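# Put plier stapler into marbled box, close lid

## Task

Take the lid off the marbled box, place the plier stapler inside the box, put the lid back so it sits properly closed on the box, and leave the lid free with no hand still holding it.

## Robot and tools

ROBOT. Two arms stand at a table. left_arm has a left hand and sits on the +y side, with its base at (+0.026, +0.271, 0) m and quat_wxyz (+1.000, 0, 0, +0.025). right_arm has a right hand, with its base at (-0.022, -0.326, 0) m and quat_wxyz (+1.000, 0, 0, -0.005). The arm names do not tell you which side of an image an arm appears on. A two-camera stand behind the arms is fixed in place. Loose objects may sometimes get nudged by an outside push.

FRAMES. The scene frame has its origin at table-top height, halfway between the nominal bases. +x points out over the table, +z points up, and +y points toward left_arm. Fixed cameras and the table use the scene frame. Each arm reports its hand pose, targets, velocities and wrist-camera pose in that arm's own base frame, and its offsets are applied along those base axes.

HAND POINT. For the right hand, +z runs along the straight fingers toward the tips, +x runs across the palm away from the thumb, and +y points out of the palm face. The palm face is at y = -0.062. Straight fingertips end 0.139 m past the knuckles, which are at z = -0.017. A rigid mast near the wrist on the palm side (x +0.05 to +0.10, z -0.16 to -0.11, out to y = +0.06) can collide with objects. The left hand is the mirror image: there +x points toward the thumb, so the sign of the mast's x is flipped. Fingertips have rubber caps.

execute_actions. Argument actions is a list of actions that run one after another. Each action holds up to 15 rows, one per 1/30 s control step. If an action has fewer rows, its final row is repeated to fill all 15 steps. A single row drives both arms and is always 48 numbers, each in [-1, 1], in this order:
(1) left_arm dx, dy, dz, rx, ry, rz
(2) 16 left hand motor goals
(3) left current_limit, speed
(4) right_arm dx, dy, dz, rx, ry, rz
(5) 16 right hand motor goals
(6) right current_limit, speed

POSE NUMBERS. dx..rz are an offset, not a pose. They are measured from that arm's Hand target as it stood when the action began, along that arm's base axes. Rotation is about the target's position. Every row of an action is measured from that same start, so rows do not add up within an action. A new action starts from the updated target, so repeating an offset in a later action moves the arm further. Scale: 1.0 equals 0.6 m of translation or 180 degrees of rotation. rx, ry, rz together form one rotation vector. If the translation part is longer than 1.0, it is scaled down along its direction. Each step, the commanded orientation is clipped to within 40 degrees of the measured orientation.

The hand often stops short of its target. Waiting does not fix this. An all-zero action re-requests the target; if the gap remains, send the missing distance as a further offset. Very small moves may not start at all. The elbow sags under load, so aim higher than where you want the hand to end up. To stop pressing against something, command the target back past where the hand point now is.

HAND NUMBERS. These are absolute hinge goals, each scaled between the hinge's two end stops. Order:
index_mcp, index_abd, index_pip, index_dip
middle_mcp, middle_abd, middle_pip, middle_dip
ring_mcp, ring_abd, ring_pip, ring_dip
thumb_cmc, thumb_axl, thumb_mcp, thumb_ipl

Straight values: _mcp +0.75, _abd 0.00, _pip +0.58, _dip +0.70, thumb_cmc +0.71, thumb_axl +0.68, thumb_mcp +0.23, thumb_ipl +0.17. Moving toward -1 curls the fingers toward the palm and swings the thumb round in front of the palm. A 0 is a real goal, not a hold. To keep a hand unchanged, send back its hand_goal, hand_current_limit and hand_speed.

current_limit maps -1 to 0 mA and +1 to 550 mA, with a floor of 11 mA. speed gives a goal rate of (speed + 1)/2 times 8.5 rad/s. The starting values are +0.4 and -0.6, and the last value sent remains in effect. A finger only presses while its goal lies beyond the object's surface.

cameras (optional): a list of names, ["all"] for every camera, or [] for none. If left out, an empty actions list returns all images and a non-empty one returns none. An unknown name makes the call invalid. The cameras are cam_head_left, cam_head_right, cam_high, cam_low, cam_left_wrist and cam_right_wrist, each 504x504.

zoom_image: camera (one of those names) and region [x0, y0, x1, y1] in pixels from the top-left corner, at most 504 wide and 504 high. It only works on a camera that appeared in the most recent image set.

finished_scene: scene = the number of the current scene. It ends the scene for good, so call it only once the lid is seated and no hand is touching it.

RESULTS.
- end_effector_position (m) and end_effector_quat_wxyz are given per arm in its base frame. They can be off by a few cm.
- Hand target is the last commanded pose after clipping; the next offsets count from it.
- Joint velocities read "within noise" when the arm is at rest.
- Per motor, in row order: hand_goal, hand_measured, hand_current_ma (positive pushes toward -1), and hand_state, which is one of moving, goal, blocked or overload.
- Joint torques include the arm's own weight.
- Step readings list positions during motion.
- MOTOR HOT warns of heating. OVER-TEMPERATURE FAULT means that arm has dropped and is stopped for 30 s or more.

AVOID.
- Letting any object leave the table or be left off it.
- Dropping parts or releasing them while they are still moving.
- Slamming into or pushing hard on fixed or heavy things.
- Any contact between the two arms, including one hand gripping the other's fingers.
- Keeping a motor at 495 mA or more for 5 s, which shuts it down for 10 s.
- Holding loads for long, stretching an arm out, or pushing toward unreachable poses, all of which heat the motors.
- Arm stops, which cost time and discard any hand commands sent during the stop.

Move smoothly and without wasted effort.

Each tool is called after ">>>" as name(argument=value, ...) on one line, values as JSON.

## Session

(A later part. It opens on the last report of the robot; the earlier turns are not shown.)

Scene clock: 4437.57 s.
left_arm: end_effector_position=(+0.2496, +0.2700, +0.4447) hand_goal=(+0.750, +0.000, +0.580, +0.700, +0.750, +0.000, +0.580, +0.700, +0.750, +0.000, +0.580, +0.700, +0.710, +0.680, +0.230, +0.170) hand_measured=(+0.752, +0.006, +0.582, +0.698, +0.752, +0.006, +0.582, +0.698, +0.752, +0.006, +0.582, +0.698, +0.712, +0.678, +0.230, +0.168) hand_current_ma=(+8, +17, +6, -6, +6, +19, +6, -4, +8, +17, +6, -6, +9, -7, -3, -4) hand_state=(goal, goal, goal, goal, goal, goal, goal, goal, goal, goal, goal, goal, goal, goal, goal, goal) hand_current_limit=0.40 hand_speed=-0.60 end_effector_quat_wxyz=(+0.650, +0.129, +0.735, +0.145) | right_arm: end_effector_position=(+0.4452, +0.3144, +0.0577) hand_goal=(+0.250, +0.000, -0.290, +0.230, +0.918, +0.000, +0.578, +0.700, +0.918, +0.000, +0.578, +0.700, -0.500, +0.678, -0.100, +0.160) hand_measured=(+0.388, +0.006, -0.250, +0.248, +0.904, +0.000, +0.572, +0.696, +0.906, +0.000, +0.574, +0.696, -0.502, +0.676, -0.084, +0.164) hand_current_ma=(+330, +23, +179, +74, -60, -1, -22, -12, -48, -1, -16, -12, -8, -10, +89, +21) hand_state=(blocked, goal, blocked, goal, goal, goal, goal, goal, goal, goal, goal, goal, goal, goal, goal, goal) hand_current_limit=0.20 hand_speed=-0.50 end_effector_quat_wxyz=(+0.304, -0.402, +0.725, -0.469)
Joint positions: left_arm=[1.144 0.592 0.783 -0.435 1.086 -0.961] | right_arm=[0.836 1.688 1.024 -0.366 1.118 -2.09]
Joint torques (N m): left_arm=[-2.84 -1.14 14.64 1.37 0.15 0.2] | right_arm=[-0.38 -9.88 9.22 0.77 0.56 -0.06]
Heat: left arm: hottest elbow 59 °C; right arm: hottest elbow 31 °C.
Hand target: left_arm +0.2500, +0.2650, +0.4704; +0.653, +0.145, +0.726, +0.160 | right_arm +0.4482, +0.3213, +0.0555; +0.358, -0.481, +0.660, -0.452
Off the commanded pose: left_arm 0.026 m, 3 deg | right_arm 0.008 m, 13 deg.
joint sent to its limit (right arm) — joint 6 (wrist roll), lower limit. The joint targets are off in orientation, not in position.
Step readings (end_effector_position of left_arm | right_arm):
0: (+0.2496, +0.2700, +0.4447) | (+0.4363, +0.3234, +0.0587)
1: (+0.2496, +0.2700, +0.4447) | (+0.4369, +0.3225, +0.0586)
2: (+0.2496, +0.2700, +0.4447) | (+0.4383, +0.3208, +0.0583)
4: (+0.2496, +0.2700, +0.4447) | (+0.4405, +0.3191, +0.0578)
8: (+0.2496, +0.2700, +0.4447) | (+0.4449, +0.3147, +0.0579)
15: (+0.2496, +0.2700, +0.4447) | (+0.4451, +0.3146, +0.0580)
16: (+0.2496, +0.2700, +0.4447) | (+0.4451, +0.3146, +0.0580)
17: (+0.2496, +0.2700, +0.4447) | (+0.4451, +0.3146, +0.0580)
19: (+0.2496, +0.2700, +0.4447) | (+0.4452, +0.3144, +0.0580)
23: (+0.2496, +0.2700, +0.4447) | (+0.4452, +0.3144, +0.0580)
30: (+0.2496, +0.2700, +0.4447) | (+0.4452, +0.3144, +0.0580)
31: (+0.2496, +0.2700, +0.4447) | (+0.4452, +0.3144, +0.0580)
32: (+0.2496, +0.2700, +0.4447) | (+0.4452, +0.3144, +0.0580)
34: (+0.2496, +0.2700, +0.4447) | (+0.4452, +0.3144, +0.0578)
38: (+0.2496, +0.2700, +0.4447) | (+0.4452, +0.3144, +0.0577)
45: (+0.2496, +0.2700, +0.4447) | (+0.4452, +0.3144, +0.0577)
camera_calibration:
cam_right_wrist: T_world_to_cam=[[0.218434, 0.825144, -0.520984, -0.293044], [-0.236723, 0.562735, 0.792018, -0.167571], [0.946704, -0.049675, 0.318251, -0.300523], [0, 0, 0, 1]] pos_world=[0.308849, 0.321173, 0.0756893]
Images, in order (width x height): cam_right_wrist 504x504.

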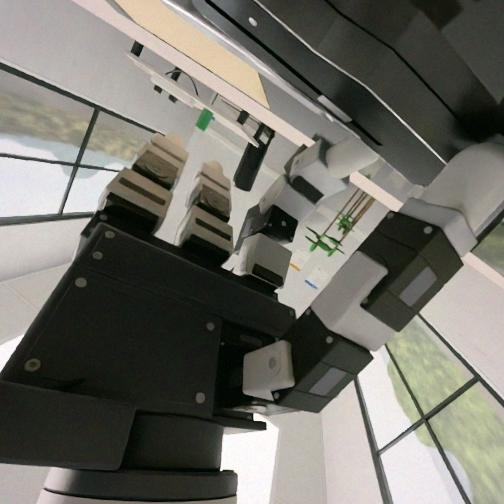

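>>> execute_actions(actions=[[[0,0,0,0,0,0,0.75,0,0.58,0.7,0.75,0,0.58,0.7,0.75,0,0.58,0.7,0.71,0.68,0.23,0.17,0.4,-0.6,0,0,0,0,0,0,0.25,0,-0.29,0.23,0.918,0,0.578,0.7,0.918,0,0.578,0.7,-0.5,0.678,-0.2,0.15,0.2,-0.5]],[[0,0,0,0,0,0,0.75,0,0.58,0.7,0.75,0,0.58,0.7,0.75,0,0.58,0.7,0.71,0.68,0.23,0.17,0.4,-0.6,0,0,0,0,0,0,0.2,0,-0.31,0.21,0.918,0,0.578,0.7,0.918,0,0.578,0.7,-0.5,0.678,-0.25,0.14,0.4,-0.5]]], cameras=["cam_right_wrist"])

>>> zoom_image(camera="cam_right_wrist", region=[254, 0, 504, 250])

Scene clock: 4460.97 s.
left_arm: end_effector_position=(+0.2496, +0.2700, +0.4447) hand_goal=(+0.750, +0.000, +0.580, +0.700, +0.750, +0.000, +0.580, +0.700, +0.750, +0.000, +0.580, +0.700, +0.710, +0.680, +0.230, +0.170) hand_measured=(+0.752, +0.006, +0.582, +0.698, +0.752, +0.006, +0.582, +0.698, +0.752, +0.006, +0.582, +0.698, +0.712, +0.678, +0.230, +0.168) hand_current_ma=(+8, +17, +6, -6, +6, +19, +6, -4, +8, +17, +6, -6, +9, -7, -3, -4) hand_state=(goal, goal, goal, goal, goal, goal, goal, goal, goal, goal, goal, goal, goal, goal, goal, goal) hand_current_limit=0.40 hand_speed=-0.60 end_effector_quat_wxyz=(+0.650, +0.129, +0.735, +0.145) | right_arm: end_effector_position=(+0.4452, +0.3144, +0.0577) hand_goal=(+0.200, +0.000, -0.310, +0.210, +0.918, +0.000, +0.578, +0.700, +0.918, +0.000, +0.578, +0.700, -0.500, +0.678, -0.250, +0.140) hand_measured=(+0.388, +0.006, -0.250, +0.242, +0.904, +0.000, +0.572, +0.696, +0.906, +0.000, +0.574, +0.696, -0.502, +0.676, -0.088, +0.164) hand_current_ma=(+385, +20, +273, +143, -60, -1, -22, -12, -48, -1, -16, -12, -8, -10, +385, +139) hand_state=(blocked, goal, blocked, blocked, goal, goal, goal, goal, goal, goal, goal, goal, goal, goal, blocked, blocked) hand_current_limit=0.40 hand_speed=-0.50 end_effector_quat_wxyz=(+0.304, -0.402, +0.725, -0.469)
Joint positions: left_arm=[1.144 0.592 0.783 -0.435 1.086 -0.961] | right_arm=[0.836 1.688 1.024 -0.366 1.117 -2.09]
Joint torques (N m): left_arm=[-2.84 -0.97 14.46 1.44 0.21 0.19] | right_arm=[0.21 -9.99 9.16 0.73 0.61 -0.05]
Heat: left arm: hottest elbow 59 °C; right arm: hottest elbow 32 °C.
Hand target: left_arm +0.2500, +0.2650, +0.4704; +0.653, +0.145, +0.726, +0.160 | right_arm +0.4482, +0.3213, +0.0555; +0.358, -0.481, +0.660, -0.452
Off the commanded pose: left_arm 0.026 m, 3 deg | right_arm 0.008 m, 13 deg.
joint sent to its limit (right arm) — joint 6 (wrist roll), lower limit. The joint targets are off in orientation, not in position.
Step readings (end_effector_position of left_arm | right_arm):
0: (+0.2496, +0.2700, +0.4447) | (+0.4452, +0.3144, +0.0577)
1: (+0.2496, +0.2700, +0.4447) | (+0.4452, +0.3144, +0.0577)
2: (+0.2496, +0.2700, +0.4447) | (+0.4452, +0.3144, +0.0577)
4: (+0.2496, +0.2700, +0.4447) | (+0.4452, +0.3144, +0.0577)
8: (+0.2496, +0.2700, +0.4447) | (+0.4452, +0.3144, +0.0577)
15: (+0.2496, +0.2700, +0.4447) | (+0.4452, +0.3144, +0.0577)
16: (+0.2496, +0.2700, +0.4447) | (+0.4452, +0.3144, +0.0577)
17: (+0.2496, +0.2700, +0.4447) | (+0.4452, +0.3144, +0.0577)
19: (+0.2496, +0.2700, +0.4447) | (+0.4452, +0.3144, +0.0577)
23: (+0.2496, +0.2700, +0.4447) | (+0.4452, +0.3144, +0.0577)
30: (+0.2496, +0.2700, +0.4447) | (+0.4452, +0.3144, +0.0577)
camera_calibration:
cam_right_wrist: T_world_to_cam=[[0.218129, 0.825296, -0.520871, -0.29309], [-0.236585, 0.56252, 0.792211, -0.167615], [0.946809, -0.0495743, 0.317954, -0.30056], [0, 0, 0, 1]] pos_world=[0.308849, 0.321273, 0.0756889]
Images, in order (width x height): cam_right_wrist 504x504.

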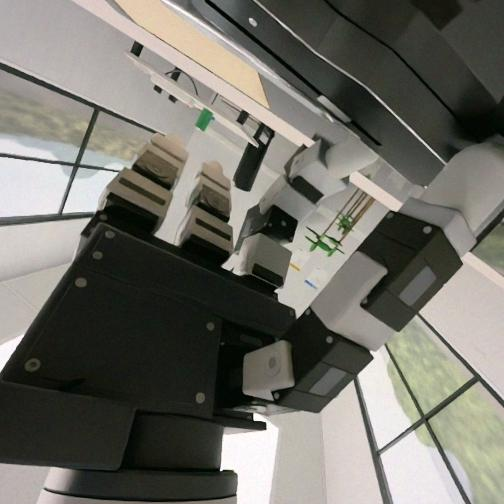

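Scaled by 2.016.

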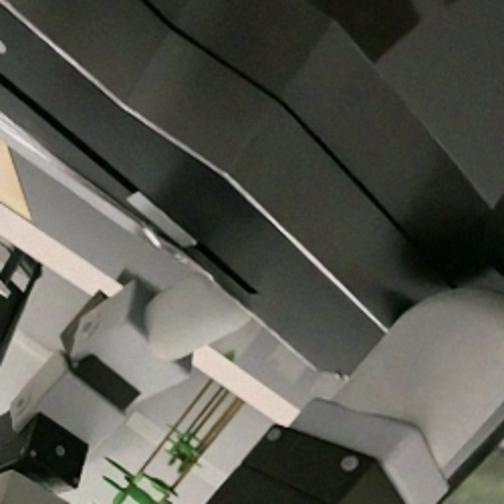

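>>> execute_actions(actions=[[[0,0,0,0,0,0,0.75,0,0.58,0.7,0.75,0,0.58,0.7,0.75,0,0.58,0.7,0.71,0.68,0.23,0.17,0.4,-0.6,0,0,0,0,0,0,0.46,0,-0.25,0.28,0.918,0,0.578,0.7,0.918,0,0.578,0.7,-0.5,0.678,0.05,0.17,0.2,-0.6]],[[0,0,0,0,0,0,0.75,0,0.58,0.7,0.75,0,0.58,0.7,0.75,0,0.58,0.7,0.71,0.68,0.23,0.17,0.4,-0.6,0,0,0.03,0,0,0,0.5,0,-0.25,0.28,0.918,0,0.578,0.7,0.918,0,0.578,0.7,-0.5,0.678,0.1,0.17,0.2,-0.3]],[[0,0,0,0,0,0,0.75,0,0.58,0.7,0.75,0,0.58,0.7,0.75,0,0.58,0.7,0.71,0.68,0.23,0.17,0.4,-0.6,0.014,0.03,0,0,0,0,0.5,0,-0.25,0.28,0.918,0,0.578,0.7,0.918,0,0.578,0.7,-0.5,0.678,0.1,0.17,0.2,-0.3]],[[0,0,0,0,0,0,0.75,0,0.58,0.7,0.75,0,0.58,0.7,0.75,0,0.58,0.7,0.71,0.68,0.23,0.17,0.4,-0.6,0,-0.002,-0.03,0,0,0,0.5,0,-0.25,0.28,0.918,0,0.578,0.7,0.918,0,0.578,0.7,-0.5,0.678,0.1,0.17,0.2,-0.3]]], cameras=["cam_right_wrist"])

>>> zoom_image(camera="cam_right_wrist", region=[254, 0, 504, 250])

Scene clock: 4497.53 s.
left_arm: end_effector_position=(+0.2496, +0.2700, +0.4447) hand_goal=(+0.750, +0.000, +0.580, +0.700, +0.750, +0.000, +0.580, +0.700, +0.750, +0.000, +0.580, +0.700, +0.710, +0.680, +0.230, +0.170) hand_measured=(+0.752, +0.006, +0.582, +0.698, +0.752, +0.006, +0.582, +0.698, +0.752, +0.006, +0.582, +0.698, +0.712, +0.678, +0.230, +0.168) hand_current_ma=(+8, +17, +6, -6, +6, +19, +6, -4, +8, +17, +6, -6, +9, -7, -3, -4) hand_state=(goal, goal, goal, goal, goal, goal, goal, goal, goal, goal, goal, goal, goal, goal, goal, goal) hand_current_limit=0.40 hand_speed=-0.60 end_effector_quat_wxyz=(+0.650, +0.129, +0.735, +0.145) | right_arm: end_effector_position=(+0.4516, +0.3276, +0.0575) hand_goal=(+0.500, +0.000, -0.250, +0.280, +0.918, +0.000, +0.578, +0.700, +0.918, +0.000, +0.578, +0.700, -0.500, +0.678, +0.100, +0.170) hand_measured=(+0.490, -0.002, -0.270, +0.266, +0.904, +0.000, +0.572, +0.696, +0.906, +0.000, +0.574, +0.696, -0.502, +0.676, +0.096, +0.172) hand_current_ma=(-41, -6, -87, -59, -61, -1, -22, -12, -49, -1, -16, -12, -8, -10, -20, +8) hand_state=(goal, goal, blocked, goal, goal, goal, goal, goal, goal, goal, goal, goal, goal, goal, goal, goal) hand_current_limit=0.20 hand_speed=-0.30 end_effector_quat_wxyz=(+0.300, -0.409, +0.722, -0.470)
Joint positions: left_arm=[1.144 0.592 0.783 -0.435 1.086 -0.961] | right_arm=[0.843 1.721 1.074 -0.395 1.117 -2.095]
Joint torques (N m): left_arm=[-2.37 -0.73 14.61 1.37 0.22 0.21] | right_arm=[0.38 -10.05 9.58 1.26 0.69 -0.02]
Heat: left arm: hottest elbow 59 °C; right arm: hottest elbow 32 °C.
Hand target: left_arm +0.2500, +0.2650, +0.4704; +0.653, +0.145, +0.726, +0.160 | right_arm +0.4566, +0.3381, +0.0555; +0.358, -0.481, +0.660, -0.452
Off the commanded pose: left_arm 0.026 m, 3 deg | right_arm 0.012 m, 13 deg.
joint sent to its limit (right arm) — joint 6 (wrist roll), lower limit. The joint targets are off in orientation, not in position.
Step readings (end_effector_position of left_arm | right_arm):
0: (+0.2496, +0.2700, +0.4447) | (+0.4452, +0.3144, +0.0577)
1: (+0.2496, +0.2700, +0.4447) | (+0.4452, +0.3144, +0.0577)
2: (+0.2496, +0.2700, +0.4447) | (+0.4452, +0.3144, +0.0577)
4: (+0.2496, +0.2700, +0.4447) | (+0.4449, +0.3148, +0.0574)
8: (+0.2496, +0.2700, +0.4447) | (+0.4445, +0.3151, +0.0573)
15: (+0.2496, +0.2700, +0.4447) | (+0.4445, +0.3151, +0.0573)
16: (+0.2496, +0.2700, +0.4447) | (+0.4438, +0.3144, +0.0573)
17: (+0.2496, +0.2700, +0.4447) | (+0.4432, +0.3144, +0.0574)
19: (+0.2496, +0.2700, +0.4447) | (+0.4417, +0.3140, +0.0580)
23: (+0.2496, +0.2700, +0.4447) | (+0.4411, +0.3134, +0.0580)
30: (+0.2496, +0.2700, +0.4447) | (+0.4410, +0.3133, +0.0579)
31: (+0.2496, +0.2700, +0.4447) | (+0.4420, +0.3150, +0.0593)
32: (+0.2496, +0.2700, +0.4447) | (+0.4423, +0.3167, +0.0598)
34: (+0.2496, +0.2700, +0.4447) | (+0.4462, +0.3220, +0.0616)
38: (+0.2496, +0.2700, +0.4447) | (+0.4503, +0.3268, +0.0644)
45: (+0.2496, +0.2700, +0.4447) | (+0.4494, +0.3268, +0.0642)
46: (+0.2496, +0.2700, +0.4447) | (+0.4495, +0.3269, +0.0631)
47: (+0.2496, +0.2700, +0.4447) | (+0.4500, +0.3274, +0.0621)
49: (+0.2496, +0.2700, +0.4447) | (+0.4510, +0.3276, +0.0581)
53: (+0.2496, +0.2700, +0.4447) | (+0.4516, +0.3276, +0.0575)
60: (+0.2496, +0.2700, +0.4447) | (+0.4516, +0.3276, +0.0575)
camera_calibration:
cam_right_wrist: T_world_to_cam=[[0.205179, 0.82103, -0.532739, -0.297504], [-0.233807, 0.569678, 0.787909, -0.176592], [0.950387, -0.0371041, 0.308849, -0.31113], [0, 0, 0, 1]] pos_world=[0.315447, 0.333316, 0.0767384]
Images, in order (width x height): cam_right_wrist 504x504.

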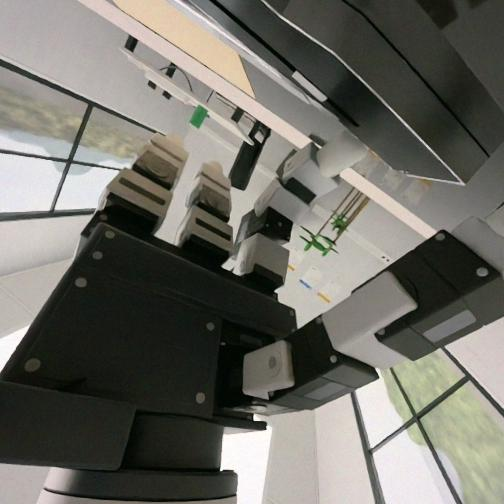

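Scaled by 2.016.

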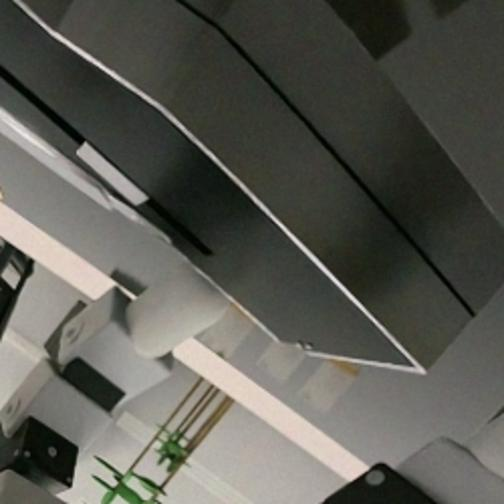

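>>> execute_actions(actions=[[[0,0,0,0,0,0,0.75,0,0.58,0.7,0.75,0,0.58,0.7,0.75,0,0.58,0.7,0.71,0.68,0.23,0.17,0.4,-0.6,0,-0.006,0,0,0,0,0.42,0.04,-0.26,0.27,0.918,0,0.578,0.7,0.918,0,0.578,0.7,-0.525,0.678,0.02,0.17,0.1,-0.6]],[[0,0,0,0,0,0,0.75,0,0.58,0.7,0.75,0,0.58,0.7,0.75,0,0.58,0.7,0.71,0.68,0.23,0.17,0.4,-0.6,0,0,0,0,0,0,0.35,0.04,-0.27,0.25,0.918,0,0.578,0.7,0.918,0,0.578,0.7,-0.525,0.678,-0.03,0.17,0.1,-0.6]],[[0,0,0,0,0,0,0.75,0,0.58,0.7,0.75,0,0.58,0.7,0.75,0,0.58,0.7,0.71,0.68,0.23,0.17,0.4,-0.6,0,0,0,0,0,0,0.28,0.04,-0.29,0.24,0.918,0,0.578,0.7,0.918,0,0.578,0.7,-0.525,0.678,-0.1,0.16,0.2,-0.6]],[[0,0,0,0,0,0,0.75,0,0.58,0.7,0.75,0,0.58,0.7,0.75,0,0.58,0.7,0.71,0.68,0.23,0.17,0.4,-0.6,0,0,0,0,0,0,0.2,0.04,-0.3,0.23,0.918,0,0.578,0.7,0.918,0,0.578,0.7,-0.525,0.678,-0.2,0.15,0.4,-0.6]]], cameras=["cam_right_wrist"])

>>> zoom_image(camera="cam_right_wrist", region=[254, 0, 504, 250])

Scene clock: 4532.73 s.
left_arm: end_effector_position=(+0.2496, +0.2700, +0.4447) hand_goal=(+0.750, +0.000, +0.580, +0.700, +0.750, +0.000, +0.580, +0.700, +0.750, +0.000, +0.580, +0.700, +0.710, +0.680, +0.230, +0.170) hand_measured=(+0.752, +0.006, +0.582, +0.698, +0.752, +0.006, +0.582, +0.698, +0.752, +0.006, +0.582, +0.698, +0.712, +0.678, +0.230, +0.168) hand_current_ma=(+8, +17, +6, -6, +6, +19, +6, -4, +8, +17, +6, -6, +9, -7, -3, -4) hand_state=(goal, goal, goal, goal, goal, goal, goal, goal, goal, goal, goal, goal, goal, goal, goal, goal) hand_current_limit=0.40 hand_speed=-0.60 end_effector_quat_wxyz=(+0.650, +0.129, +0.735, +0.145) | right_arm: end_effector_position=(+0.4531, +0.3264, +0.0574) hand_goal=(+0.200, +0.040, -0.300, +0.230, +0.918, +0.000, +0.578, +0.700, +0.918, +0.000, +0.578, +0.700, -0.524, +0.678, -0.200, +0.150) hand_measured=(+0.348, +0.036, -0.266, +0.250, +0.904, +0.000, +0.572, +0.696, +0.906, +0.000, +0.574, +0.696, -0.524, +0.676, -0.052, +0.170) hand_current_ma=(+385, -11, +145, +81, -61, -1, -22, -12, -49, -1, -16, -12, -3, -10, +385, +116) hand_state=(blocked, goal, blocked, goal, goal, goal, goal, goal, goal, goal, goal, goal, goal, goal, blocked, blocked) hand_current_limit=0.40 hand_speed=-0.60 end_effector_quat_wxyz=(+0.300, -0.408, +0.723, -0.469)
Joint positions: left_arm=[1.144 0.592 0.783 -0.435 1.086 -0.961] | right_arm=[0.839 1.721 1.074 -0.392 1.115 -2.095]
Joint torques (N m): left_arm=[-2.96 -0.44 14.63 1.29 0.2 0.26] | right_arm=[0.32 -10.75 9.05 1.07 0.67 -0.02]
Heat: left arm: hottest elbow 59 °C; right arm: hottest elbow 32 °C.
Hand target: left_arm +0.2500, +0.2650, +0.4704; +0.653, +0.145, +0.726, +0.160 | right_arm +0.4567, +0.3344, +0.0554; +0.358, -0.481, +0.660, -0.452
Off the commanded pose: left_arm 0.026 m, 3 deg | right_arm 0.009 m, 13 deg.
joint sent to its limit (right arm) — joint 6 (wrist roll), lower limit. The joint targets are off in orientation, not in position.
Step readings (end_effector_position of left_arm | right_arm):
0: (+0.2496, +0.2700, +0.4447) | (+0.4516, +0.3276, +0.0575)
1: (+0.2496, +0.2700, +0.4447) | (+0.4516, +0.3276, +0.0575)
2: (+0.2496, +0.2700, +0.4447) | (+0.4518, +0.3273, +0.0576)
4: (+0.2496, +0.2700, +0.4447) | (+0.4527, +0.3265, +0.0579)
8: (+0.2496, +0.2700, +0.4447) | (+0.4534, +0.3257, +0.0580)
15: (+0.2496, +0.2700, +0.4447) | (+0.4534, +0.3257, +0.0580)
16: (+0.2496, +0.2700, +0.4447) | (+0.4534, +0.3257, +0.0580)
17: (+0.2496, +0.2700, +0.4447) | (+0.4534, +0.3257, +0.0580)
19: (+0.2496, +0.2700, +0.4447) | (+0.4534, +0.3258, +0.0580)
23: (+0.2496, +0.2700, +0.4447) | (+0.4534, +0.3259, +0.0580)
30: (+0.2496, +0.2700, +0.4447) | (+0.4534, +0.3259, +0.0579)
31: (+0.2496, +0.2700, +0.4447) | (+0.4534, +0.3259, +0.0579)
32: (+0.2496, +0.2700, +0.4447) | (+0.4532, +0.3263, +0.0577)
34: (+0.2496, +0.2700, +0.4447) | (+0.4531, +0.3264, +0.0574)
38: (+0.2496, +0.2700, +0.4447) | (+0.4531, +0.3264, +0.0574)
45: (+0.2496, +0.2700, +0.4447) | (+0.4531, +0.3264, +0.0574)
46: (+0.2496, +0.2700, +0.4447) | (+0.4531, +0.3264, +0.0574)
47: (+0.2496, +0.2700, +0.4447) | (+0.4531, +0.3264, +0.0574)
49: (+0.2496, +0.2700, +0.4447) | (+0.4531, +0.3264, +0.0574)
53: (+0.2496, +0.2700, +0.4447) | (+0.4531, +0.3264, +0.0574)
60: (+0.2496, +0.2700, +0.4447) | (+0.4531, +0.3264, +0.0574)
camera_calibration:
cam_right_wrist: T_world_to_cam=[[0.208238, 0.821598, -0.530673, -0.298595], [-0.232556, 0.568599, 0.789058, -0.175887], [0.950029, -0.0409009, 0.309472, -0.31123], [0, 0, 0, 1]] pos_world=[0.316953, 0.332604, 0.0766452]
Images, in order (width x height): cam_right_wrist 504x504.

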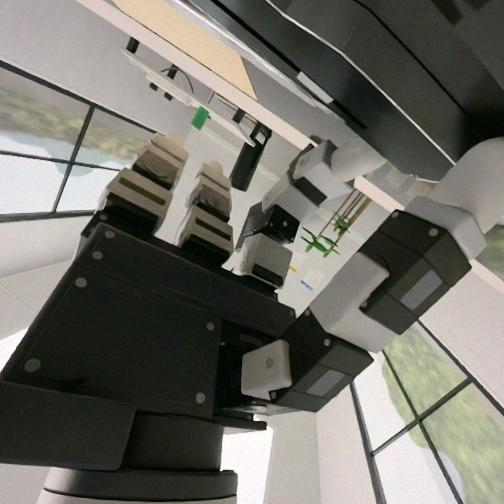

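Scaled by 2.016.

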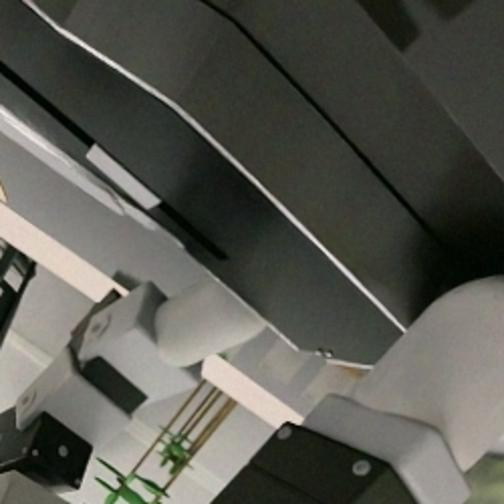

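>>> execute_actions(actions=[[[0,0,0,0,0,0,0.75,0,0.58,0.7,0.75,0,0.58,0.7,0.75,0,0.58,0.7,0.71,0.68,0.23,0.17,0.4,-0.6,0,0,0,0,0,0,0.08,0.04,-0.33,0.2,0.918,0,0.578,0.7,0.918,0,0.578,0.7,-0.525,0.678,-0.3,0.12,0.78,-0.6]],[[0,0,0,0,0,0,0.75,0,0.58,0.7,0.75,0,0.58,0.7,0.75,0,0.58,0.7,0.71,0.68,0.23,0.17,0.4,-0.6,0.003,0,0.05,0,0,0,0.08,0.04,-0.33,0.2,0.918,0,0.578,0.7,0.918,0,0.578,0.7,-0.525,0.678,-0.3,0.12,0.78,-0.6]],[[0,0,0,0,0,0,0.75,0,0.58,0.7,0.75,0,0.58,0.7,0.75,0,0.58,0.7,0.71,0.68,0.23,0.17,0.4,-0.6,0,0,0.0365,0,0,0,0.08,0.04,-0.33,0.2,0.918,0,0.578,0.7,0.918,0,0.578,0.7,-0.525,0.678,-0.3,0.12,0.78,-0.6]],[[0,0,0,0,0,0,0.75,0,0.58,0.7,0.75,0,0.58,0.7,0.75,0,0.58,0.7,0.71,0.68,0.23,0.17,0.4,-0.6,0,-0.006,0.034,0,0,0,0.08,0.04,-0.33,0.2,0.918,0,0.578,0.7,0.918,0,0.578,0.7,-0.525,0.678,-0.3,0.12,0.78,-0.6]]], cameras=["cam_right_wrist","cam_low"])

>>> zoom_image(camera="cam_low", region=[210, 180, 340, 290])

Scene clock: 4553.67 s.
left_arm: end_effector_position=(+0.2496, +0.2700, +0.4447) hand_goal=(+0.750, +0.000, +0.580, +0.700, +0.750, +0.000, +0.580, +0.700, +0.750, +0.000, +0.580, +0.700, +0.710, +0.680, +0.230, +0.170) hand_measured=(+0.752, +0.006, +0.582, +0.698, +0.752, +0.006, +0.582, +0.698, +0.752, +0.006, +0.582, +0.698, +0.712, +0.678, +0.230, +0.168) hand_current_ma=(+8, +17, +6, -6, +6, +19, +6, -4, +8, +17, +6, -6, +9, -7, -3, -4) hand_state=(goal, goal, goal, goal, goal, goal, goal, goal, goal, goal, goal, goal, goal, goal, goal, goal) hand_current_limit=0.40 hand_speed=-0.60 end_effector_quat_wxyz=(+0.650, +0.129, +0.735, +0.145) | right_arm: end_effector_position=(+0.4436, +0.3180, +0.0975) hand_goal=(+0.080, +0.040, -0.330, +0.200, +0.918, +0.000, +0.578, +0.700, +0.918, +0.000, +0.578, +0.700, -0.524, +0.678, -0.300, +0.120) hand_measured=(+0.346, +0.044, -0.266, +0.236, +0.904, +0.000, +0.572, +0.696, +0.906, +0.000, +0.574, +0.696, -0.536, +0.676, -0.054, +0.162) hand_current_ma=(+489, +13, +287, +161, -61, -1, -22, -12, -50, -1, -16, -12, -48, -9, +490, +258) hand_state=(blocked, goal, blocked, blocked, goal, goal, goal, goal, goal, goal, goal, goal, goal, goal, blocked, blocked) hand_current_limit=0.78 hand_speed=-0.60 end_effector_quat_wxyz=(+0.281, -0.424, +0.719, -0.474)
Joint positions: left_arm=[1.144 0.592 0.783 -0.435 1.086 -0.961] | right_arm=[0.841 1.647 1.115 -0.553 1.11 -2.103]
Joint torques (N m): left_arm=[-2.14 -0.5 14.54 1.26 0.23 0.2] | right_arm=[-0.44 -12.28 12.63 0.31 1.19 0.07]
Heat: left arm: hottest elbow 59 °C; right arm: hottest elbow 32 °C.
Hand target: left_arm +0.2500, +0.2650, +0.4704; +0.653, +0.145, +0.726, +0.160 | right_arm +0.4584, +0.3310, +0.1279; +0.358, -0.481, +0.660, -0.452
Off the commanded pose: left_arm 0.026 m, 3 deg | right_arm 0.036 m, 13 deg.
joint sent to its limit (right arm) — joint 6 (wrist roll), lower limit. The joint targets are off in orientation, not in position.
Step readings (end_effector_position of left_arm | right_arm):
0: (+0.2496, +0.2700, +0.4447) | (+0.4531, +0.3264, +0.0574)
1: (+0.2496, +0.2700, +0.4447) | (+0.4531, +0.3264, +0.0574)
2: (+0.2496, +0.2700, +0.4447) | (+0.4531, +0.3265, +0.0573)
4: (+0.2496, +0.2700, +0.4447) | (+0.4531, +0.3265, +0.0573)
8: (+0.2496, +0.2700, +0.4447) | (+0.4531, +0.3265, +0.0573)
15: (+0.2496, +0.2700, +0.4447) | (+0.4531, +0.3265, +0.0573)
16: (+0.2496, +0.2700, +0.4447) | (+0.4527, +0.3261, +0.0583)
17: (+0.2496, +0.2700, +0.4447) | (+0.4515, +0.3256, +0.0585)
19: (+0.2496, +0.2700, +0.4447) | (+0.4492, +0.3235, +0.0591)
23: (+0.2496, +0.2700, +0.4447) | (+0.4472, +0.3225, +0.0586)
30: (+0.2496, +0.2700, +0.4447) | (+0.4471, +0.3224, +0.0585)
31: (+0.2496, +0.2700, +0.4447) | (+0.4469, +0.3222, +0.0603)
32: (+0.2496, +0.2700, +0.4447) | (+0.4458, +0.3210, +0.0612)
34: (+0.2496, +0.2700, +0.4447) | (+0.4443, +0.3193, +0.0664)
38: (+0.2496, +0.2700, +0.4447) | (+0.4444, +0.3189, +0.0767)
45: (+0.2496, +0.2700, +0.4447) | (+0.4450, +0.3196, +0.0791)
46: (+0.2496, +0.2700, +0.4447) | (+0.4447, +0.3193, +0.0803)
47: (+0.2496, +0.2700, +0.4447) | (+0.4435, +0.3181, +0.0809)
49: (+0.2496, +0.2700, +0.4447) | (+0.4421, +0.3165, +0.0850)
53: (+0.2496, +0.2700, +0.4447) | (+0.4424, +0.3167, +0.0941)
60: (+0.2496, +0.2700, +0.4447) | (+0.4436, +0.3180, +0.0975)
camera_calibration:
cam_right_wrist: T_world_to_cam=[[0.182145, 0.802443, -0.56825, -0.247168], [-0.207662, 0.596275, 0.775456, -0.223435], [0.961093, -0.0232417, 0.275246, -0.322106], [0, 0, 0, 1]] pos_world=[0.308195, 0.324081, 0.12147]
Images, in order (width x height): cam_low 504x504, cam_right_wrist 504x504.

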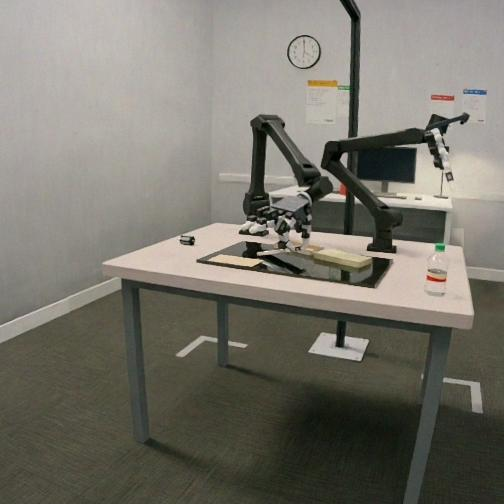

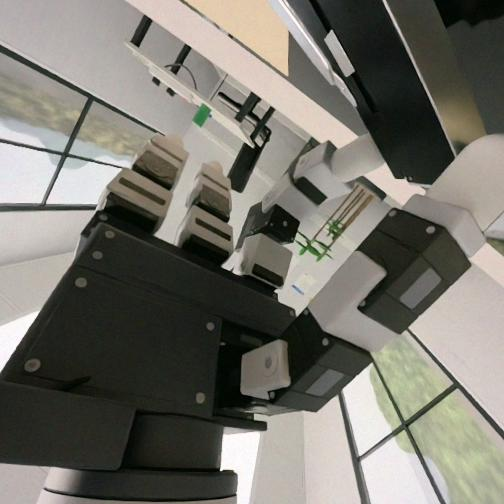

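Scaled by 3.877.

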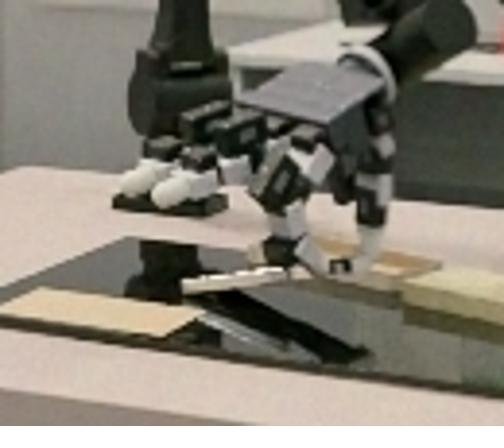

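>>> execute_actions(actions=[[[0,0,0,0,0,0,0.75,0,0.58,0.7,0.75,0,0.58,0.7,0.75,0,0.58,0.7,0.71,0.68,0.23,0.17,0.4,-0.6,0,0,0.035,0,0,0,0.08,0.04,-0.33,0.2,0.918,0,0.578,0.7,0.918,0,0.578,0.7,-0.525,0.678,-0.3,0.12,0.78,-0.6]],[[0,0,0,0,0,0,0.75,0,0.58,0.7,0.75,0,0.58,0.7,0.75,0,0.58,0.7,0.71,0.68,0.23,0.17,0.4,-0.6,-0.004,-0.01,0.035,0,0,0,0.08,0.04,-0.33,0.2,0.918,0,0.578,0.7,0.918,0,0.578,0.7,-0.525,0.678,-0.3,0.12,0.78,-0.6]]], cameras=["cam_right_wrist","cam_low"])

>>> zoom_image(camera="cam_low", region=[210, 180, 340, 290])

Scene clock: 4563.47 s.
left_arm: end_effector_position=(+0.2496, +0.2700, +0.4447) hand_goal=(+0.750, +0.000, +0.580, +0.700, +0.750, +0.000, +0.580, +0.700, +0.750, +0.000, +0.580, +0.700, +0.710, +0.680, +0.230, +0.170) hand_measured=(+0.752, +0.006, +0.582, +0.698, +0.752, +0.006, +0.582, +0.698, +0.752, +0.006, +0.582, +0.698, +0.712, +0.678, +0.230, +0.168) hand_current_ma=(+8, +17, +6, -6, +6, +19, +6, -4, +8, +17, +6, -6, +9, -7, -3, -4) hand_state=(goal, goal, goal, goal, goal, goal, goal, goal, goal, goal, goal, goal, goal, goal, goal, goal) hand_current_limit=0.40 hand_speed=-0.60 end_effector_quat_wxyz=(+0.650, +0.129, +0.735, +0.145) | right_arm: end_effector_position=(+0.4411, +0.3143, +0.1383) hand_goal=(+0.080, +0.040, -0.330, +0.200, +0.918, +0.000, +0.578, +0.700, +0.918, +0.000, +0.578, +0.700, -0.524, +0.678, -0.300, +0.120) hand_measured=(+0.344, +0.042, -0.266, +0.236, +0.904, +0.000, +0.572, +0.696, +0.906, +0.000, +0.574, +0.696, -0.534, +0.674, -0.054, +0.162) hand_current_ma=(+489, +6, +287, +161, -61, -1, -22, -12, -50, -1, -16, -12, -40, -15, +490, +258) hand_state=(blocked, goal, blocked, blocked, goal, goal, goal, goal, goal, goal, goal, goal, goal, goal, blocked, blocked) hand_current_limit=0.78 hand_speed=-0.60 end_effector_quat_wxyz=(+0.280, -0.424, +0.718, -0.475)
Joint positions: left_arm=[1.144 0.592 0.783 -0.435 1.086 -0.961] | right_arm=[0.84 1.587 1.161 -0.66 1.112 -2.103]
Joint torques (N m): left_arm=[-3.02 -0.79 14.49 1.26 0.18 0.19] | right_arm=[-1.08 -11.99 13.38 0.34 1.14 0.04]
Heat: left arm: hottest elbow 59 °C; right arm: hottest elbow 33 °C.
Hand target: left_arm +0.2500, +0.2650, +0.4704; +0.653, +0.145, +0.726, +0.160 | right_arm +0.4560, +0.3248, +0.1697; +0.358, -0.481, +0.660, -0.452
Off the commanded pose: left_arm 0.026 m, 3 deg | right_arm 0.036 m, 13 deg.
joint sent to its limit (right arm) — joint 6 (wrist roll), lower limit. The joint targets are off in orientation, not in position.
Step readings (end_effector_position of left_arm | right_arm):
0: (+0.2496, +0.2700, +0.4447) | (+0.4436, +0.3180, +0.0975)
1: (+0.2496, +0.2700, +0.4447) | (+0.4433, +0.3177, +0.0988)
2: (+0.2496, +0.2700, +0.4447) | (+0.4423, +0.3168, +0.0994)
4: (+0.2496, +0.2700, +0.4447) | (+0.4417, +0.3159, +0.1041)
8: (+0.2496, +0.2700, +0.4447) | (+0.4430, +0.3172, +0.1137)
15: (+0.2496, +0.2700, +0.4447) | (+0.4441, +0.3185, +0.1173)
16: (+0.2496, +0.2700, +0.4447) | (+0.4436, +0.3179, +0.1186)
17: (+0.2496, +0.2700, +0.4447) | (+0.4424, +0.3168, +0.1193)
19: (+0.2496, +0.2700, +0.4447) | (+0.4404, +0.3144, +0.1244)
23: (+0.2496, +0.2700, +0.4447) | (+0.4398, +0.3133, +0.1349)
30: (+0.2496, +0.2700, +0.4447) | (+0.4411, +0.3143, +0.1383)
camera_calibration:
cam_right_wrist: T_world_to_cam=[[0.18364, 0.800851, -0.570012, -0.220245], [-0.20683, 0.598372, 0.774062, -0.254219], [0.960988, -0.0242531, 0.275525, -0.330736], [0, 0, 0, 1]] pos_world=[0.305699, 0.32048, 0.162365]
Images, in order (width x height): cam_low 504x504, cam_right_wrist 504x504.

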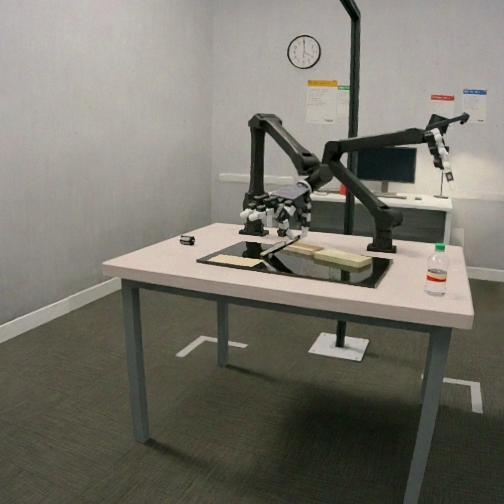

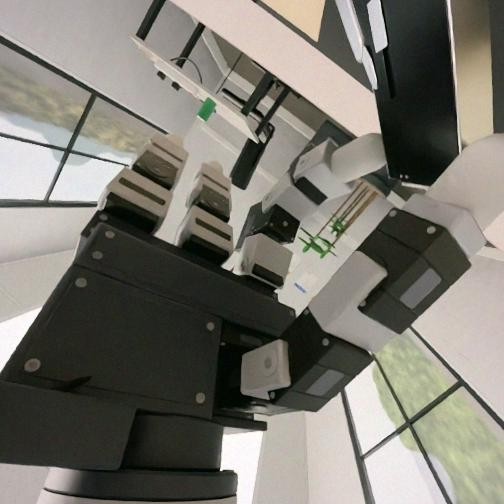

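Scaled by 3.877.

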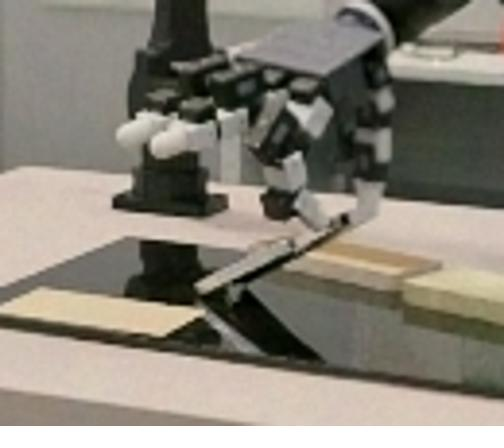

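>>> execute_actions(actions=[[[0,0,0,0,0,0,0.75,0,0.58,0.7,0.75,0,0.58,0.7,0.75,0,0.58,0.7,0.71,0.68,0.23,0.17,0.4,-0.6,-0.01,-0.022,0.028,0,0,0,0.08,0.04,-0.33,0.2,0.918,0,0.578,0.7,0.918,0,0.578,0.7,-0.525,0.678,-0.3,0.12,0.78,-0.6]]], cameras=["cam_right_wrist","cam_low"])

>>> zoom_image(camera="cam_low", region=[210, 180, 340, 290])

Scene clock: 4572.37 s.
left_arm: end_effector_position=(+0.2496, +0.2700, +0.4447) hand_goal=(+0.750, +0.000, +0.580, +0.700, +0.750, +0.000, +0.580, +0.700, +0.750, +0.000, +0.580, +0.700, +0.710, +0.680, +0.230, +0.170) hand_measured=(+0.752, +0.006, +0.582, +0.698, +0.752, +0.006, +0.582, +0.698, +0.752, +0.006, +0.582, +0.698, +0.712, +0.678, +0.230, +0.168) hand_current_ma=(+8, +17, +6, -6, +6, +19, +6, -4, +8, +17, +6, -6, +9, -7, -3, -4) hand_state=(goal, goal, goal, goal, goal, goal, goal, goal, goal, goal, goal, goal, goal, goal, goal, goal) hand_current_limit=0.40 hand_speed=-0.60 end_effector_quat_wxyz=(+0.650, +0.129, +0.735, +0.145) | right_arm: end_effector_position=(+0.4378, +0.3033, +0.1591) hand_goal=(+0.080, +0.040, -0.330, +0.200, +0.918, +0.000, +0.578, +0.700, +0.918, +0.000, +0.578, +0.700, -0.524, +0.678, -0.300, +0.120) hand_measured=(+0.340, +0.042, -0.266, +0.236, +0.904, +0.000, +0.572, +0.696, +0.906, +0.000, +0.574, +0.696, -0.536, +0.674, -0.054, +0.162) hand_current_ma=(+489, +4, +287, +156, -61, -1, -22, -12, -50, -1, -16, -12, -45, -16, +490, +258) hand_state=(blocked, goal, blocked, blocked, goal, goal, goal, goal, goal, goal, goal, goal, goal, goal, blocked, blocked) hand_current_limit=0.78 hand_speed=-0.60 end_effector_quat_wxyz=(+0.281, -0.419, +0.721, -0.475)
Joint positions: left_arm=[1.144 0.592 0.783 -0.435 1.086 -0.961] | right_arm=[0.83 1.539 1.161 -0.699 1.11 -2.103]
Joint torques (N m): left_arm=[-2.49 -0.85 14.74 1.35 0.22 0.21] | right_arm=[-0.79 -11.52 13.11 0.39 1.1 0.06]
Heat: left arm: hottest elbow 59 °C; right arm: hottest elbow 34 °C.
Hand target: left_arm +0.2500, +0.2650, +0.4704; +0.653, +0.145, +0.726, +0.160 | right_arm +0.4499, +0.3117, +0.1865; +0.358, -0.481, +0.660, -0.452
Off the commanded pose: left_arm 0.026 m, 3 deg | right_arm 0.031 m, 14 deg.
joint sent to its limit (right arm) — joint 6 (wrist roll), lower limit. The joint targets are off in orientation, not in position.
Step readings (end_effector_position of left_arm | right_arm):
0: (+0.2496, +0.2700, +0.4447) | (+0.4411, +0.3143, +0.1383)
1: (+0.2496, +0.2700, +0.4447) | (+0.4405, +0.3131, +0.1394)
2: (+0.2496, +0.2700, +0.4447) | (+0.4399, +0.3113, +0.1403)
4: (+0.2496, +0.2700, +0.4447) | (+0.4379, +0.3084, +0.1461)
8: (+0.2496, +0.2700, +0.4447) | (+0.4374, +0.3046, +0.1571)
15: (+0.2496, +0.2700, +0.4447) | (+0.4378, +0.3033, +0.1591)
camera_calibration:
cam_right_wrist: T_world_to_cam=[[0.193529, 0.803485, -0.56299, -0.205381], [-0.20509, 0.594293, 0.777659, -0.264511], [0.959419, -0.0350357, 0.279799, -0.330317], [0, 0, 0, 1]] pos_world=[0.302411, 0.310645, 0.182494]
Images, in order (width x height): cam_low 504x504, cam_right_wrist 504x504.

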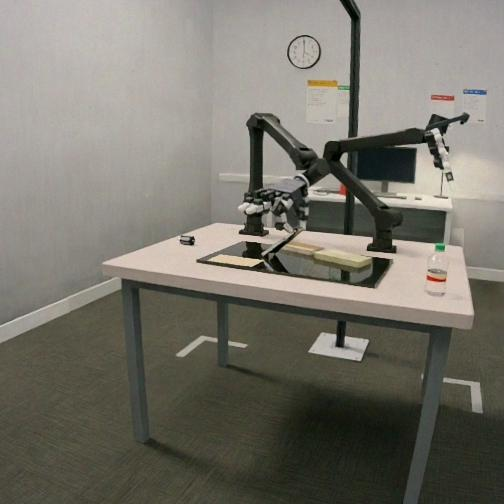

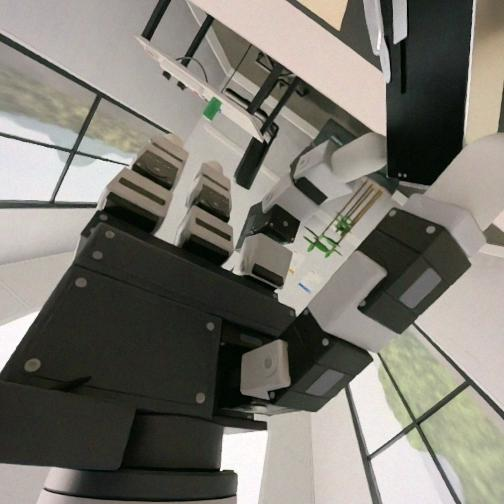

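Scaled by 3.877.

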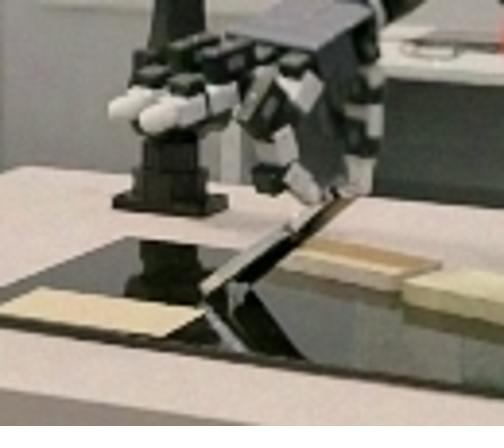

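>>> execute_actions(actions=[[[0,0,0,0,0,0,0.75,0,0.58,0.7,0.75,0,0.58,0.7,0.75,0,0.58,0.7,0.71,0.68,0.23,0.17,0.4,-0.6,-0.012,-0.026,0.026,0,0,0,0.08,0.04,-0.33,0.2,0.918,0,0.578,0.7,0.918,0,0.578,0.7,-0.525,0.678,-0.3,0.12,0.78,-0.6]]], cameras=["cam_right_wrist","cam_low"])

>>> zoom_image(camera="cam_low", region=[210, 180, 340, 290])

Scene clock: 4581.13 s.
left_arm: end_effector_position=(+0.2496, +0.2700, +0.4447) hand_goal=(+0.750, +0.000, +0.580, +0.700, +0.750, +0.000, +0.580, +0.700, +0.750, +0.000, +0.580, +0.700, +0.710, +0.680, +0.230, +0.170) hand_measured=(+0.752, +0.006, +0.582, +0.698, +0.752, +0.006, +0.582, +0.698, +0.752, +0.006, +0.582, +0.698, +0.712, +0.678, +0.230, +0.168) hand_current_ma=(+8, +17, +6, -6, +6, +19, +6, -4, +8, +17, +6, -6, +9, -7, -3, -4) hand_state=(goal, goal, goal, goal, goal, goal, goal, goal, goal, goal, goal, goal, goal, goal, goal, goal) hand_current_limit=0.40 hand_speed=-0.60 end_effector_quat_wxyz=(+0.650, +0.129, +0.735, +0.145) | right_arm: end_effector_position=(+0.4339, +0.2924, +0.1852) hand_goal=(+0.080, +0.040, -0.330, +0.200, +0.918, +0.000, +0.578, +0.700, +0.918, +0.000, +0.578, +0.700, -0.524, +0.678, -0.300, +0.120) hand_measured=(+0.154, +0.042, -0.310, +0.206, +0.904, +0.000, +0.572, +0.696, +0.906, +0.000, +0.574, +0.696, -0.528, +0.676, -0.180, +0.136) hand_current_ma=(+357, +9, +83, +22, -61, -1, -22, -12, -50, -1, -16, -12, -16, -10, +490, +85) hand_state=(blocked, goal, goal, goal, goal, goal, goal, goal, goal, goal, goal, goal, goal, goal, blocked, goal) hand_current_limit=0.78 hand_speed=-0.60 end_effector_quat_wxyz=(+0.289, -0.409, +0.725, -0.472)
Joint positions: left_arm=[1.144 0.592 0.783 -0.435 1.086 -0.961] | right_arm=[0.821 1.479 1.161 -0.734 1.109 -2.103]
Joint torques (N m): left_arm=[-3.49 -1.73 14.5 1.32 0.19 0.18] | right_arm=[-0.62 -10.52 12.21 0.38 1.02 0.06]
Heat: left arm: hottest elbow 59 °C; right arm: hottest elbow 34 °C.
Hand target: left_arm +0.2500, +0.2650, +0.4704; +0.653, +0.145, +0.726, +0.160 | right_arm +0.4428, +0.2959, +0.2022; +0.358, -0.481, +0.660, -0.452
Off the commanded pose: left_arm 0.026 m, 3 deg | right_arm 0.019 m, 14 deg.
joint sent to its limit (right arm) — joint 6 (wrist roll), lower limit. The joint targets are off in orientation, not in position.
Step readings (end_effector_position of left_arm | right_arm):
0: (+0.2496, +0.2700, +0.4447) | (+0.4378, +0.3033, +0.1591)
1: (+0.2496, +0.2700, +0.4447) | (+0.4372, +0.3021, +0.1601)
2: (+0.2496, +0.2700, +0.4447) | (+0.4364, +0.3004, +0.1610)
4: (+0.2496, +0.2700, +0.4447) | (+0.4343, +0.2974, +0.1668)
8: (+0.2496, +0.2700, +0.4447) | (+0.4338, +0.2935, +0.1798)
15: (+0.2496, +0.2700, +0.4447) | (+0.4339, +0.2924, +0.1852)
camera_calibration:
cam_right_wrist: T_world_to_cam=[[0.209235, 0.812517, -0.544093, -0.194051], [-0.212693, 0.580903, 0.785693, -0.273401], [0.954454, -0.0486698, 0.294362, -0.330715], [0, 0, 0, 1]] pos_world=[0.298104, 0.300393, 0.206577]
Images, in order (width x height): cam_low 504x504, cam_right_wrist 504x504.

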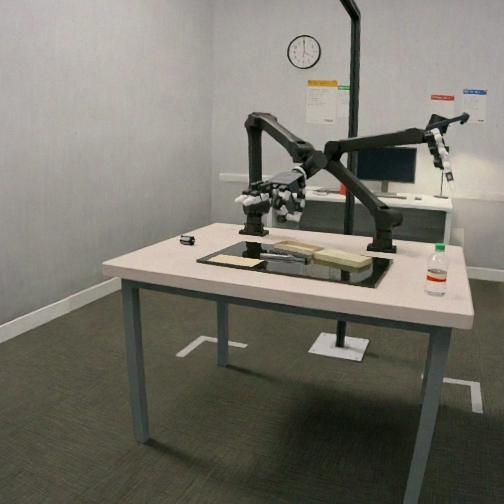

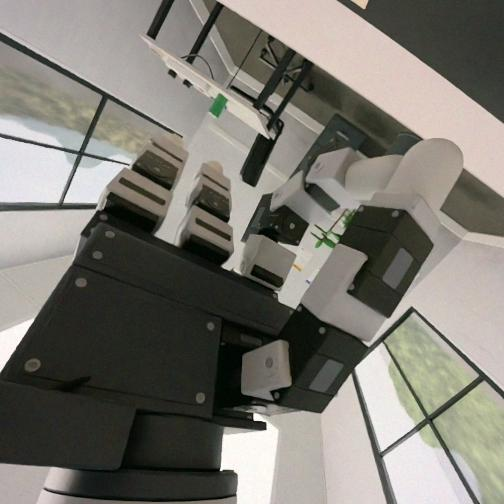

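Scaled by 3.877.

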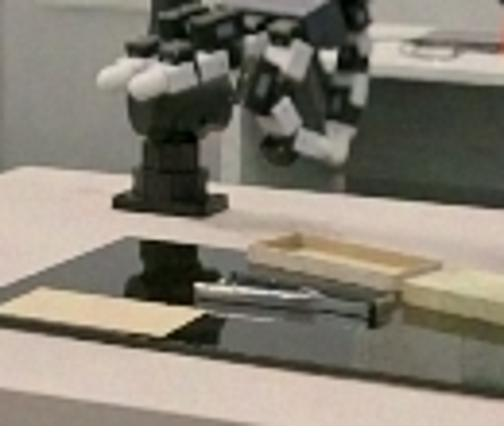

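>>> execute_actions(actions=[[[0,0,0,0,0,0,0.75,0,0.58,0.7,0.75,0,0.58,0.7,0.75,0,0.58,0.7,0.71,0.68,0.23,0.17,0.4,-0.6,0,-0.12,0,0,0,0,0.5,0,-0.25,0.28,0.918,0,0.578,0.7,0.918,0,0.578,0.7,-0.5,0.678,0.1,0.17,0.1,-0.3]],[[0,0,0,0,0,0,0.75,0,0.58,0.7,0.75,0,0.58,0.7,0.75,0,0.58,0.7,0.71,0.68,0.23,0.17,0.4,-0.6,0,-0.15,0,0,0,0,0.5,0,-0.25,0.28,0.918,0,0.578,0.7,0.918,0,0.578,0.7,-0.5,0.678,0.1,0.17,0.1,-0.3]]], cameras=["cam_high","cam_head_left"])

>>> zoom_image(camera="cam_high", region=[145, 145, 265, 265])

>>> zoom_image(camera="cam_head_left", region=[255, 255, 355, 355])

Scene clock: 4673.13 s.
left_arm: end_effector_position=(+0.2496, +0.2700, +0.4447) hand_goal=(+0.750, +0.000, +0.580, +0.700, +0.750, +0.000, +0.580, +0.700, +0.750, +0.000, +0.580, +0.700, +0.710, +0.680, +0.230, +0.170) hand_measured=(+0.752, +0.006, +0.582, +0.698, +0.752, +0.006, +0.582, +0.698, +0.752, +0.006, +0.582, +0.698, +0.712, +0.678, +0.230, +0.168) hand_current_ma=(+8, +17, +6, -6, +6, +19, +6, -4, +8, +17, +6, -6, +9, -7, -3, -4) hand_state=(goal, goal, goal, goal, goal, goal, goal, goal, goal, goal, goal, goal, goal, goal, goal, goal) hand_current_limit=0.40 hand_speed=-0.60 end_effector_quat_wxyz=(+0.650, +0.129, +0.735, +0.145) | right_arm: end_effector_position=(+0.4394, +0.1311, +0.1956) hand_goal=(+0.500, +0.000, -0.250, +0.280, +0.918, +0.000, +0.578, +0.700, +0.918, +0.000, +0.578, +0.700, -0.500, +0.678, +0.100, +0.170) hand_measured=(+0.492, +0.002, -0.252, +0.278, +0.904, +0.002, +0.572, +0.696, +0.906, +0.002, +0.574, +0.696, -0.500, +0.676, +0.098, +0.168) hand_current_ma=(-33, +6, -4, -9, -59, +4, -21, -12, -48, +4, -15, -12, -2, -5, -10, -6) hand_state=(goal, goal, goal, goal, goal, goal, goal, goal, goal, goal, goal, goal, goal, goal, goal, goal) hand_current_limit=0.10 hand_speed=-0.30 end_effector_quat_wxyz=(+0.233, -0.304, +0.785, -0.488)
Joint positions: left_arm=[1.144 0.592 0.783 -0.435 1.086 -0.961] | right_arm=[0.534 1.278 0.996 -0.744 1.063 -2.101]
Joint torques (N m): left_arm=[-2.73 -1.08 14.57 1.33 0.22 0.23] | right_arm=[-0.15 -7.53 10.07 0.98 0.95 0.05]
Heat: left arm: hottest elbow 59 °C; right arm: hottest elbow 35 °C.
Hand target: left_arm +0.2500, +0.2650, +0.4704; +0.653, +0.145, +0.726, +0.160 | right_arm +0.4429, +0.1340, +0.2022; +0.358, -0.481, +0.660, -0.452
Off the commanded pose: left_arm 0.026 m, 3 deg | right_arm 0.008 m, 29 deg.
joint sent to its limit (right arm) — joint 6 (wrist roll), lower limit. The joint targets are off in orientation, not in position.
Step readings (end_effector_position of left_arm | right_arm):
0: (+0.2496, +0.2700, +0.4447) | (+0.4339, +0.2924, +0.1852)
1: (+0.2496, +0.2700, +0.4447) | (+0.4333, +0.2882, +0.1837)
2: (+0.2496, +0.2700, +0.4447) | (+0.4319, +0.2835, +0.1827)
4: (+0.2496, +0.2700, +0.4447) | (+0.4319, +0.2563, +0.1826)
8: (+0.2496, +0.2700, +0.4447) | (+0.4431, +0.2167, +0.1937)
15: (+0.2496, +0.2700, +0.4447) | (+0.4419, +0.2181, +0.1974)
16: (+0.2496, +0.2700, +0.4447) | (+0.4404, +0.2137, +0.1950)
17: (+0.2496, +0.2700, +0.4447) | (+0.4383, +0.2090, +0.1930)
19: (+0.2496, +0.2700, +0.4447) | (+0.4359, +0.1752, +0.1896)
23: (+0.2496, +0.2700, +0.4447) | (+0.4416, +0.1241, +0.1942)
30: (+0.2496, +0.2700, +0.4447) | (+0.4401, +0.1288, +0.1957)
Images, in order (width x height): cam_head_left 504x504, cam_high 504x504.

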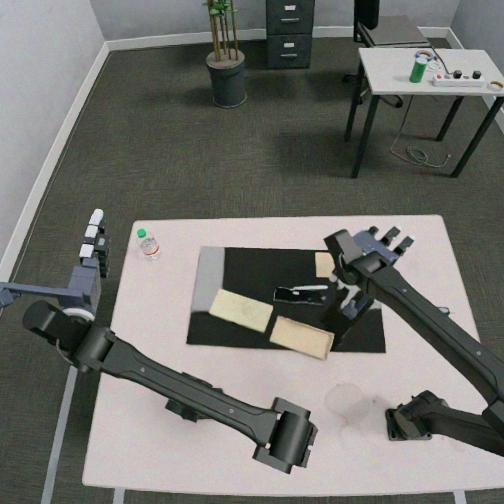

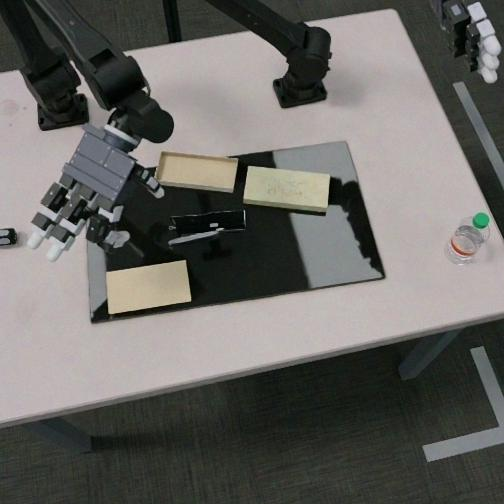

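Scaled by 4.200.

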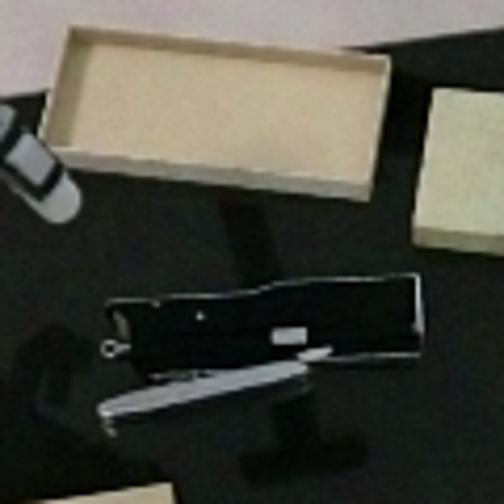

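Scaled by 5.040.

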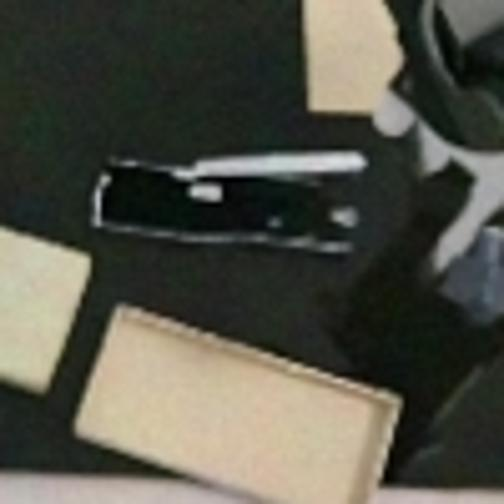

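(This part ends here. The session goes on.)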